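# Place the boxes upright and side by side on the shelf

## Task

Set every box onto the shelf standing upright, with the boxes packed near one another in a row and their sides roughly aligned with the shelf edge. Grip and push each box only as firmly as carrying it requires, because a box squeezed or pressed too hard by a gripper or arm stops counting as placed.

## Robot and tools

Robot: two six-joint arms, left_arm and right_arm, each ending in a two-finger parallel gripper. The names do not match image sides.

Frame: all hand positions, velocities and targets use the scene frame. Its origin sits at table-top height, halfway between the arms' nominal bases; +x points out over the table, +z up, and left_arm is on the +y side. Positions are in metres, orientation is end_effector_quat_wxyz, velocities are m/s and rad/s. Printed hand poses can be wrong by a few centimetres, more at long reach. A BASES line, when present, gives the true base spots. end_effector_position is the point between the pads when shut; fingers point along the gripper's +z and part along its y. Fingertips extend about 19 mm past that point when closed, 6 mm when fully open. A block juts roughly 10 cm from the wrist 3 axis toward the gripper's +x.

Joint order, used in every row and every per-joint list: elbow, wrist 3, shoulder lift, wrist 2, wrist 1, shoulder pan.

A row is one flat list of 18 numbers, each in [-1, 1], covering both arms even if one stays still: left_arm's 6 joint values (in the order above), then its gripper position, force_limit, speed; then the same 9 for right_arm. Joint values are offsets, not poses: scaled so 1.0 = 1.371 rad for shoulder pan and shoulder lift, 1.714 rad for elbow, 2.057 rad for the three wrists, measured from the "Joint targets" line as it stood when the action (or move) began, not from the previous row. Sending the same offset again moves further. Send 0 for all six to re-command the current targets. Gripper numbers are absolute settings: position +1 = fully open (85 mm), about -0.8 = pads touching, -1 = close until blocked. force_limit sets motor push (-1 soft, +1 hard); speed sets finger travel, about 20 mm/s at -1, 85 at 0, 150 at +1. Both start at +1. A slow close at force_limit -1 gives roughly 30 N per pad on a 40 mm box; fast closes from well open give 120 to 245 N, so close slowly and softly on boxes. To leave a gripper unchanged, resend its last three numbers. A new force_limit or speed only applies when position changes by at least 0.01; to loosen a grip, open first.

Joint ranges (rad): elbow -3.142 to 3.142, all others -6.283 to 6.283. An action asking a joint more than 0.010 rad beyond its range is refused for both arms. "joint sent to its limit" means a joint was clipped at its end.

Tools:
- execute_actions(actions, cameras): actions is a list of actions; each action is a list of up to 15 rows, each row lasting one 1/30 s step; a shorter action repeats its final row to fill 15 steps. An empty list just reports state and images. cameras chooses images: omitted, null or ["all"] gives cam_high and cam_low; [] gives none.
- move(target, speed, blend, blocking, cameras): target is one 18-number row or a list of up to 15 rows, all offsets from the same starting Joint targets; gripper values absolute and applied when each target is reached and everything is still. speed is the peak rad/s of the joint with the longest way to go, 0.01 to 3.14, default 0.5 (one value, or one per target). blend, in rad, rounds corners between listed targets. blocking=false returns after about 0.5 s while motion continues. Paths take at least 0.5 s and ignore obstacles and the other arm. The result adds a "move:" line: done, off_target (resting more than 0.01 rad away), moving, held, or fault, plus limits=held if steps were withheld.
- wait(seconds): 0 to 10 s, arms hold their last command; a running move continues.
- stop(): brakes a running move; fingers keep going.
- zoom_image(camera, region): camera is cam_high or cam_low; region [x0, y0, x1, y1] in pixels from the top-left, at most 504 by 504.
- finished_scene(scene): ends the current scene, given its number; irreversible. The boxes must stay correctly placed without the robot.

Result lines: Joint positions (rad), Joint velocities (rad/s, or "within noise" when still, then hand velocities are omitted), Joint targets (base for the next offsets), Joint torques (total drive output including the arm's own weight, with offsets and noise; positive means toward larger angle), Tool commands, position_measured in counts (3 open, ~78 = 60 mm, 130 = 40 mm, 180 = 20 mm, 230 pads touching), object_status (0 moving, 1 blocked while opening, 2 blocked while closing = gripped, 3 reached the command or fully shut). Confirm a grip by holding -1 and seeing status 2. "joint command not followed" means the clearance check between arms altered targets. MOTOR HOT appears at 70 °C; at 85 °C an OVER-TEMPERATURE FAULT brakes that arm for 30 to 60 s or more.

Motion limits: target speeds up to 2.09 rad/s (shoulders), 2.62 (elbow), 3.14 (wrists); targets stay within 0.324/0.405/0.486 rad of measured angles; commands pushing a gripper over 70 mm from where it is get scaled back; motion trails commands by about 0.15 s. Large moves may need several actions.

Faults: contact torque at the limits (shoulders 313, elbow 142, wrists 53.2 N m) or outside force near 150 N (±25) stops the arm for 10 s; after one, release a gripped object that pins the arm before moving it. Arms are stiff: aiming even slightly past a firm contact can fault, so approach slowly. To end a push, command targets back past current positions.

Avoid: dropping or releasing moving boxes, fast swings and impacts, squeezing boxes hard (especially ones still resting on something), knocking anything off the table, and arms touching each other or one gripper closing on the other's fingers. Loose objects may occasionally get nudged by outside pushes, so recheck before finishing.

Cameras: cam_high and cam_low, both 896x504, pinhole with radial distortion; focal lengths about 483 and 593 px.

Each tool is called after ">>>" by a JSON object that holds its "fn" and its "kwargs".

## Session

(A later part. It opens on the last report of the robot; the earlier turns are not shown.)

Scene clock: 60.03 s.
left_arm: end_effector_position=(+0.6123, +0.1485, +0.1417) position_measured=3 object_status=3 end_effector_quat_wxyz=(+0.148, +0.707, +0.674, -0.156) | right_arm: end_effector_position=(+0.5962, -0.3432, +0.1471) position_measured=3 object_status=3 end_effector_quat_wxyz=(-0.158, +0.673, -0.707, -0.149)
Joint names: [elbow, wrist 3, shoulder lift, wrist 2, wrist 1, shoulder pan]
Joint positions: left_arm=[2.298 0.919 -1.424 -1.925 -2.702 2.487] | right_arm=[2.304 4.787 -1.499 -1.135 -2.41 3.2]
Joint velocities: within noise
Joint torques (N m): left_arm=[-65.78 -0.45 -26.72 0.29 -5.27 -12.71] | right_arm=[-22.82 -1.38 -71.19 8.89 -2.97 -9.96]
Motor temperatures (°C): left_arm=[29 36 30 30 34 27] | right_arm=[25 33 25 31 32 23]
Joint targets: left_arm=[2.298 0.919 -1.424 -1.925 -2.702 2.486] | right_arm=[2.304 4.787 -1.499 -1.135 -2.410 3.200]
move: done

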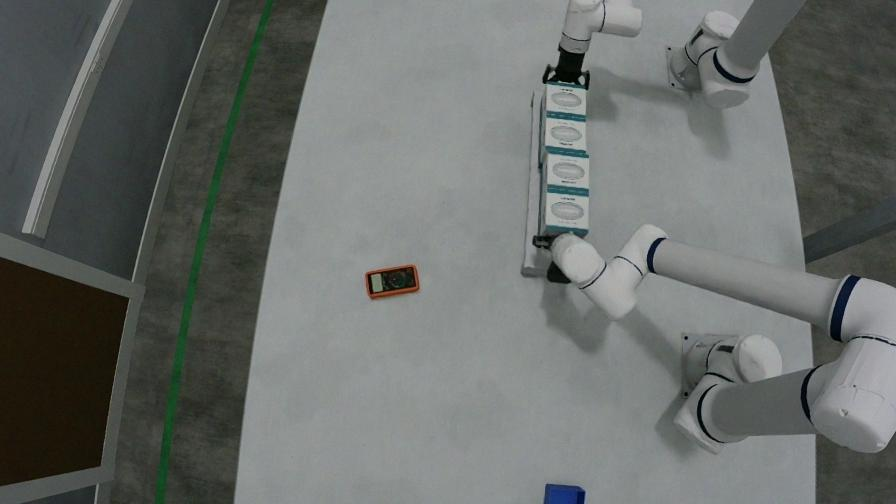

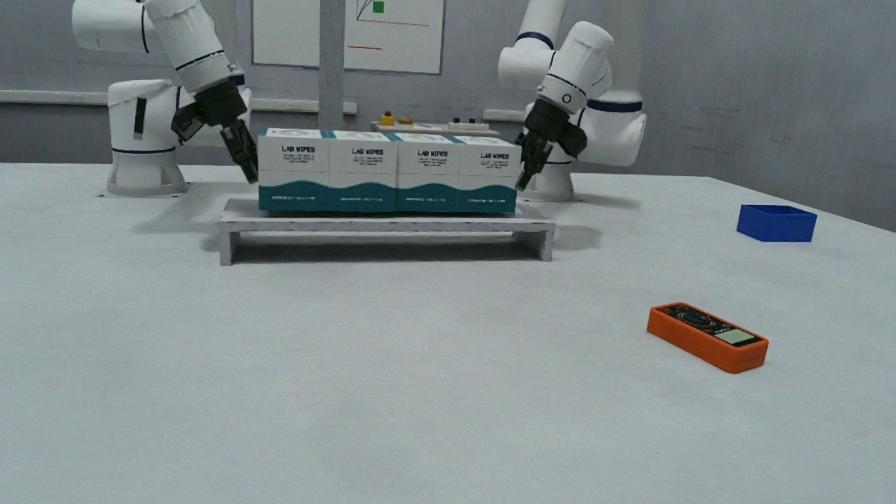

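>>> {"fn": "move", "kwargs": {"target": [0.0043,0,0.0149,0,-0.0136,0,1,1,1,0.0050,0,0.0143,0,-0.0137,0,1,1,1], "speed": 0.05, "cameras": ["cam_low"]}}

>>> {"fn": "zoom_image", "kwargs": {"camera": "cam_low", "region": [210, 180, 390, 270]}}

>>> {"fn": "zoom_image", "kwargs": {"camera": "cam_low", "region": [380, 180, 560, 270]}}

Scene clock: 61.87 s.
left_arm: end_effector_position=(+0.6124, +0.1482, +0.1299) position_measured=3 object_status=3 end_effector_quat_wxyz=(+0.149, +0.707, +0.674, -0.156) | right_arm: end_effector_position=(+0.5965, -0.3433, +0.1353) position_measured=3 object_status=3 end_effector_quat_wxyz=(-0.158, +0.673, -0.707, -0.149)
Joint names: [elbow, wrist 3, shoulder lift, wrist 2, wrist 1, shoulder pan]
Joint positions: left_arm=[2.305 0.919 -1.404 -1.925 -2.73 2.486] | right_arm=[2.313 4.787 -1.48 -1.135 -2.438 3.2]
Joint velocities: within noise
Joint torques (N m): left_arm=[-29.89 -1.12 -29.85 0.08 -5.1 -13.28] | right_arm=[-23.3 -1.78 -31.61 8.8 -7.42 -0.18]
Motor temperatures (°C): left_arm=[29 36 30 30 34 27] | right_arm=[25 33 25 31 32 23]
Joint targets: left_arm=[2.305 0.919 -1.403 -1.925 -2.730 2.486] | right_arm=[2.313 4.787 -1.480 -1.135 -2.438 3.200]
move: done
Images, in order (width x height): cam_low 896x504.

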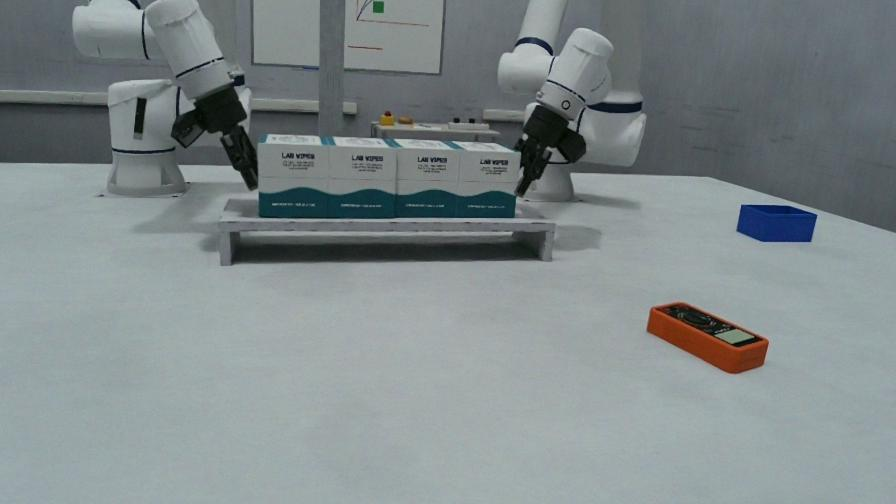

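Scaled by 2.800 from the camera's 896x504 image, which has a finer 1280x720 frame.

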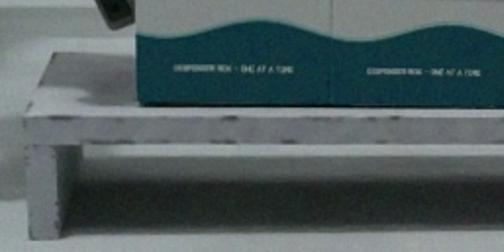

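Scaled by 2.800 from the camera's 896x504 image, which has a finer 1280x720 frame.

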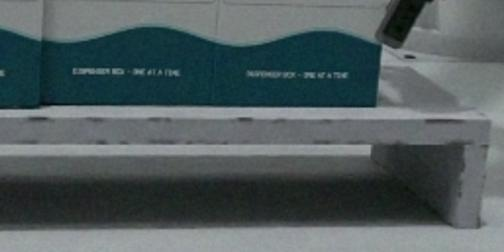

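>>> {"fn": "move", "kwargs": {"target": [0.0011,0,0.0037,0,-0.0034,0,1,1,1,0.0012,0,0.0036,0,-0.0034,0,1,1,1], "speed": 0.02, "cameras": ["cam_low"]}}

>>> {"fn": "zoom_image", "kwargs": {"camera": "cam_low", "region": [230, 120, 330, 230]}}

>>> {"fn": "zoom_image", "kwargs": {"camera": "cam_low", "region": [450, 120, 550, 230]}}

>>> {"fn": "move", "kwargs": {"target": [0.0011,0,0.0037,0,-0.0034,0,1,1,1,0.0012,0,0.0036,0,-0.0034,0,1,1,1], "speed": 0.02, "cameras": ["cam_low"]}}

>>> {"fn": "zoom_image", "kwargs": {"camera": "cam_low", "region": [230, 120, 330, 230]}}

>>> {"fn": "zoom_image", "kwargs": {"camera": "cam_low", "region": [450, 120, 550, 230]}}

Scene clock: 62.93 s.
left_arm: end_effector_position=(+0.6124, +0.1483, +0.1269) position_measured=3 object_status=3 end_effector_quat_wxyz=(+0.149, +0.707, +0.674, -0.156) | right_arm: end_effector_position=(+0.5965, -0.3433, +0.1323) position_measured=3 object_status=3 end_effector_quat_wxyz=(-0.158, +0.673, -0.707, -0.149)
Joint names: [elbow, wrist 3, shoulder lift, wrist 2, wrist 1, shoulder pan]
Joint positions: left_arm=[2.307 0.919 -1.399 -1.925 -2.737 2.486] | right_arm=[2.315 4.787 -1.475 -1.135 -2.445 3.2]
Joint velocities: within noise
Joint torques (N m): left_arm=[-24.01 -0.61 -25.66 -0.37 -4.41 -11.87] | right_arm=[-21.19 -1.62 -30.48 8.68 -6.69 -1.38]
Motor temperatures (°C): left_arm=[29 36 30 30 34 27] | right_arm=[25 33 25 31 32 23]
Joint targets: left_arm=[2.307 0.919 -1.398 -1.925 -2.737 2.486] | right_arm=[2.315 4.787 -1.475 -1.135 -2.445 3.200]
move: done
Images, in order (width x height): cam_low 896x504.

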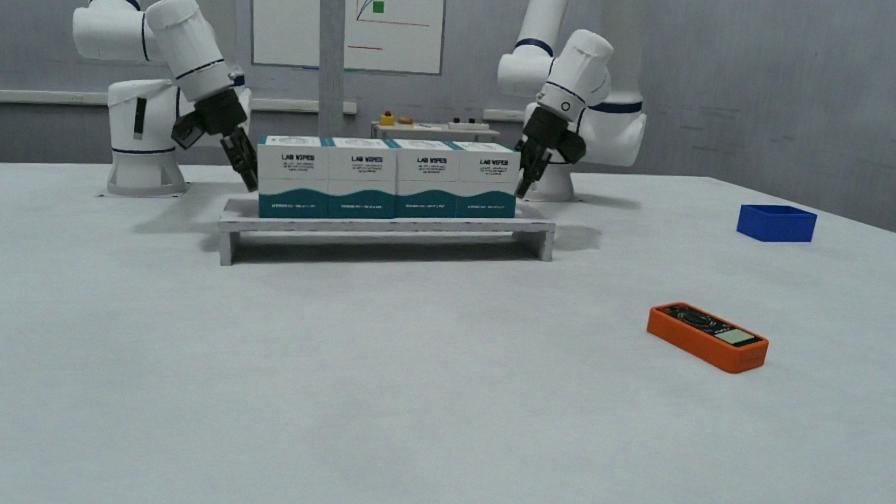

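Scaled by 4.582 from the camera's 896x504 image, which has a finer 1280x720 frame.

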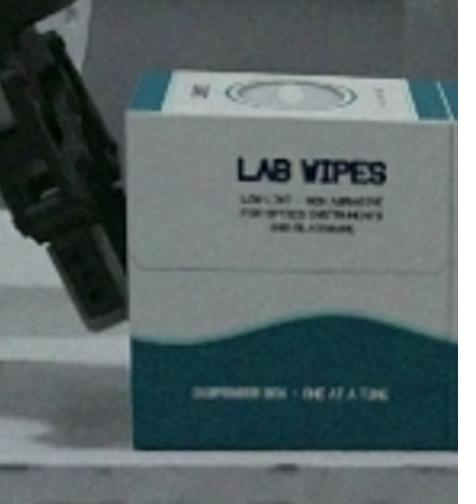

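Scaled by 4.582 from the camera's 896x504 image, which has a finer 1280x720 frame.

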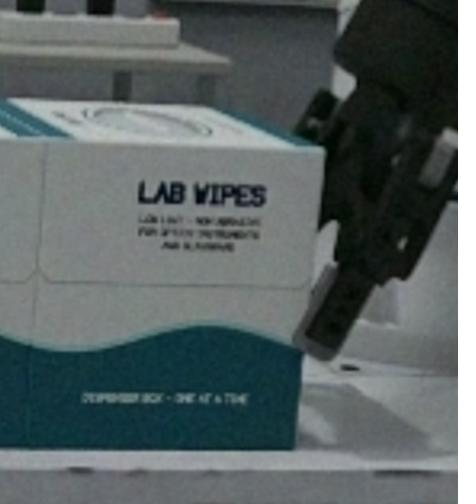

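Scene clock: 63.63 s.
left_arm: end_effector_position=(+0.6123, +0.1483, +0.1239) position_measured=3 object_status=3 end_effector_quat_wxyz=(+0.149, +0.707, +0.674, -0.156) | right_arm: end_effector_position=(+0.5966, -0.3433, +0.1294) position_measured=3 object_status=3 end_effector_quat_wxyz=(-0.158, +0.673, -0.707, -0.149)
Joint names: [elbow, wrist 3, shoulder lift, wrist 2, wrist 1, shoulder pan]
Joint positions: left_arm=[2.309 0.919 -1.393 -1.925 -2.744 2.486] | right_arm=[2.317 4.787 -1.47 -1.135 -2.452 3.2]
Joint velocities: within noise
Joint torques (N m): left_arm=[-21.38 -1.15 -27.68 -0.27 -3.18 -13.05] | right_arm=[-19.62 -2.07 -30.02 8.2 -6 0.29]
Motor temperatures (°C): left_arm=[29 36 30 30 34 27] | right_arm=[25 33 25 31 32 23]
Joint targets: left_arm=[2.309 0.919 -1.393 -1.925 -2.744 2.486] | right_arm=[2.317 4.787 -1.470 -1.135 -2.452 3.200]
move: done
Images, in order (width x height): cam_low 896x504.

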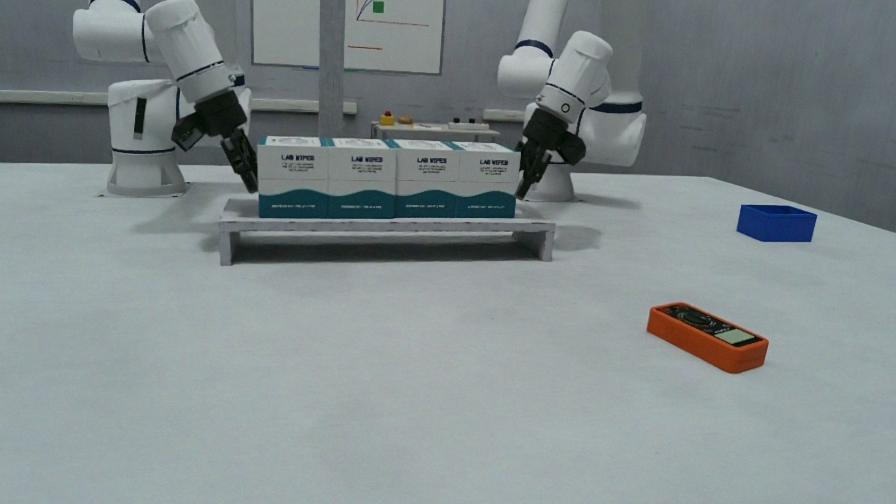

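Scaled by 4.582 from the camera's 896x504 image, which has a finer 1280x720 frame.

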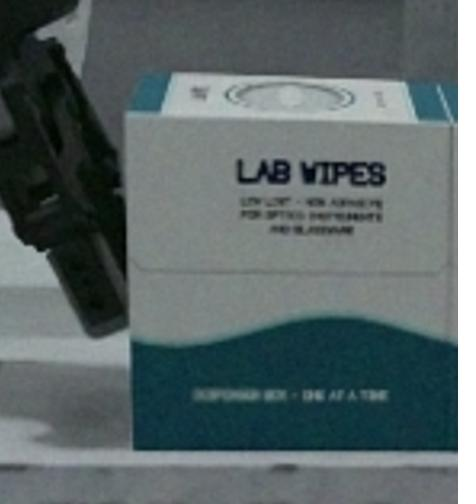

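Scaled by 4.582 from the camera's 896x504 image, which has a finer 1280x720 frame.

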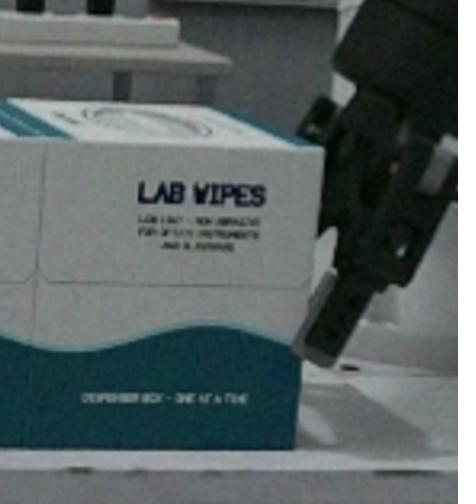

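>>> {"fn": "move", "kwargs": {"target": [[0.0020,0.0026,-0.0024,-0.0006,0.0008,0.0037,1,1,1,0.0006,-0.0038,-0.0014,0,0.0020,-0.0052,1,1,1],[0.0196,0.0256,-0.0240,-0.006,0.0080,0.0372,1,1,1,0.0064,-0.0380,-0.0136,0,0.0200,-0.0520,1,1,1]], "speed": [0.02,0.1]}}

>>> {"fn": "move", "kwargs": {"target": [0.01,0,-0.12,0,0.08,0.08,1,1,1,0.01,0,-0.12,0,0.08,-0.08,1,1,1], "speed": 0.3}}

>>> {"fn": "zoom_image", "kwargs": {"camera": "cam_high", "region": [490, 60, 650, 310]}}

>>> {"fn": "zoom_image", "kwargs": {"camera": "cam_low", "region": [210, 110, 570, 270]}}

Scene clock: 65.60 s.
left_arm: end_effector_position=(+0.6062, +0.1881, +0.1250) position_measured=3 object_status=3 end_effector_quat_wxyz=(+0.149, +0.707, +0.674, -0.156) | right_arm: end_effector_position=(+0.6004, -0.3830, +0.1291) position_measured=3 object_status=3 end_effector_quat_wxyz=(-0.157, +0.673, -0.707, -0.148)
Joint names: [elbow, wrist 3, shoulder lift, wrist 2, wrist 1, shoulder pan]
Joint positions: left_arm=[2.342 0.971 -1.426 -1.937 -2.728 2.537] | right_arm=[2.328 4.709 -1.488 -1.135 -2.411 3.129]
Joint velocities: within noise
Joint torques (N m): left_arm=[-23.84 2.96 -58.71 -2.9 -1.96 18.94] | right_arm=[-21.29 -2.15 -66.4 -1.23 -1.91 -15.64]
Motor temperatures (°C): left_arm=[29 36 30 30 34 27] | right_arm=[25 33 25 31 32 23]
Joint targets: left_arm=[2.342 0.971 -1.426 -1.937 -2.728 2.537] | right_arm=[2.328 4.709 -1.488 -1.135 -2.411 3.129]
move: done

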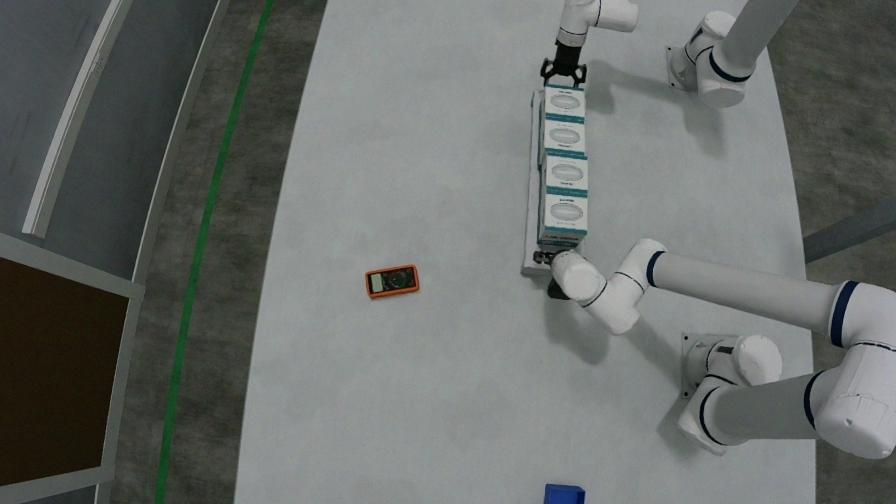

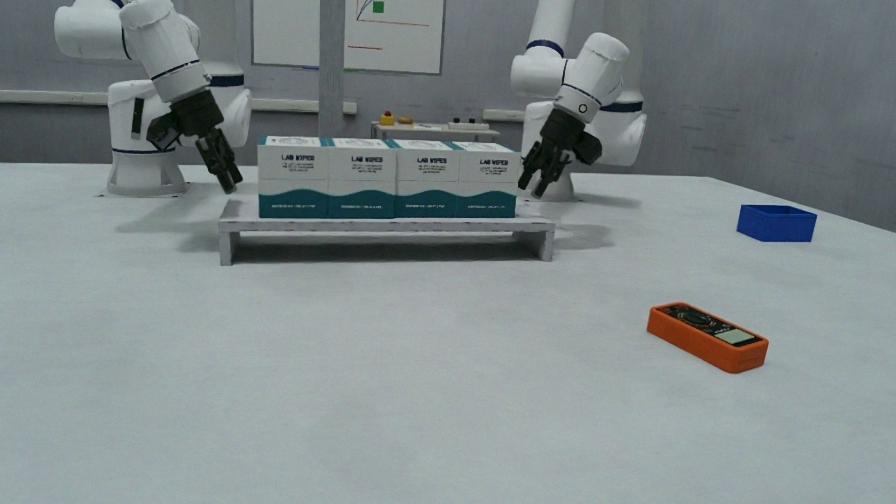

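Scene clock: 66.73 s.
left_arm: end_effector_position=(+0.5968, +0.2698, +0.1841) position_measured=3 object_status=3 end_effector_quat_wxyz=(+0.149, +0.668, +0.713, -0.150) | right_arm: end_effector_position=(+0.5796, -0.4389, +0.1877) position_measured=3 object_status=3 end_effector_quat_wxyz=(+0.160, -0.632, +0.744, +0.146)
Joint names: [elbow, wrist 3, shoulder lift, wrist 2, wrist 1, shoulder pan]
Joint positions: left_arm=[2.36 0.971 -1.59 -1.937 -2.563 2.647] | right_arm=[2.345 4.709 -1.653 -1.135 -2.246 3.019]
Joint velocities: within noise
Joint torques (N m): left_arm=[-30.64 2.98 -49.29 -2.66 -1.89 16.63] | right_arm=[-23.61 -1.72 -53.08 -2.25 -2.29 -13.83]
Motor temperatures (°C): left_arm=[29 36 30 30 34 27] | right_arm=[25 33 25 31 32 23]
Joint targets: left_arm=[2.360 0.971 -1.591 -1.937 -2.563 2.647] | right_arm=[2.345 4.709 -1.653 -1.135 -2.246 3.019]
move: done

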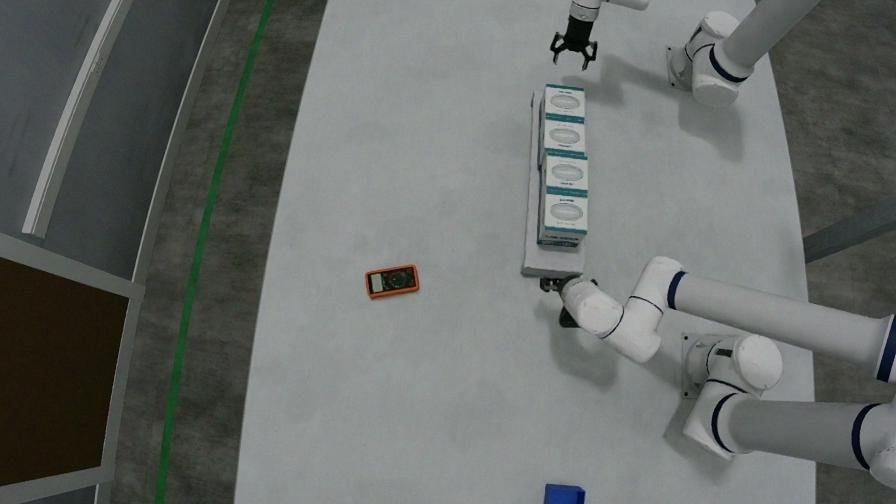

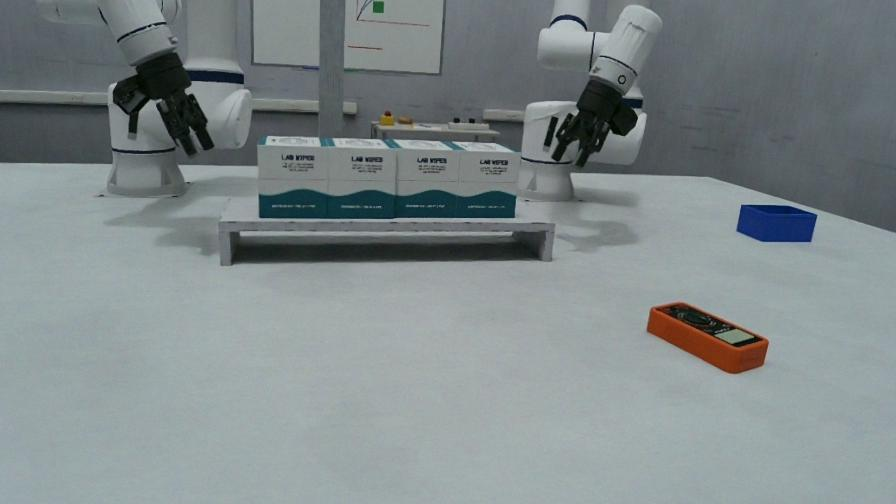

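Scaled by 2.016 from the camera's 896x504 image, which has a finer 1280x720 frame.

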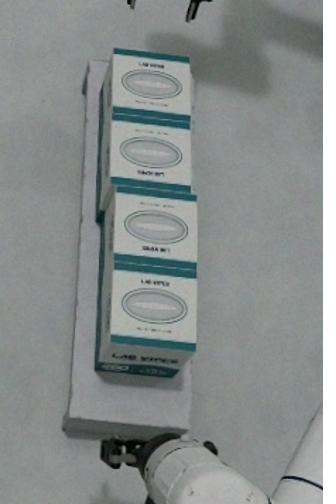

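Scaled by 1.400 from the camera's 896x504 image, which has a finer 1280x720 frame.

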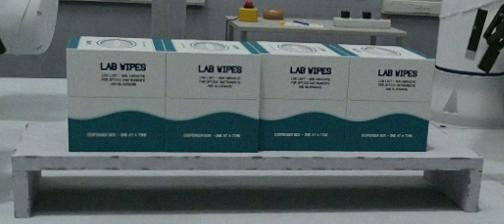

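Excellent.

>>> {"fn": "finished_scene", "kwargs": {"scene": 1}}

The scene is finished: the task was done.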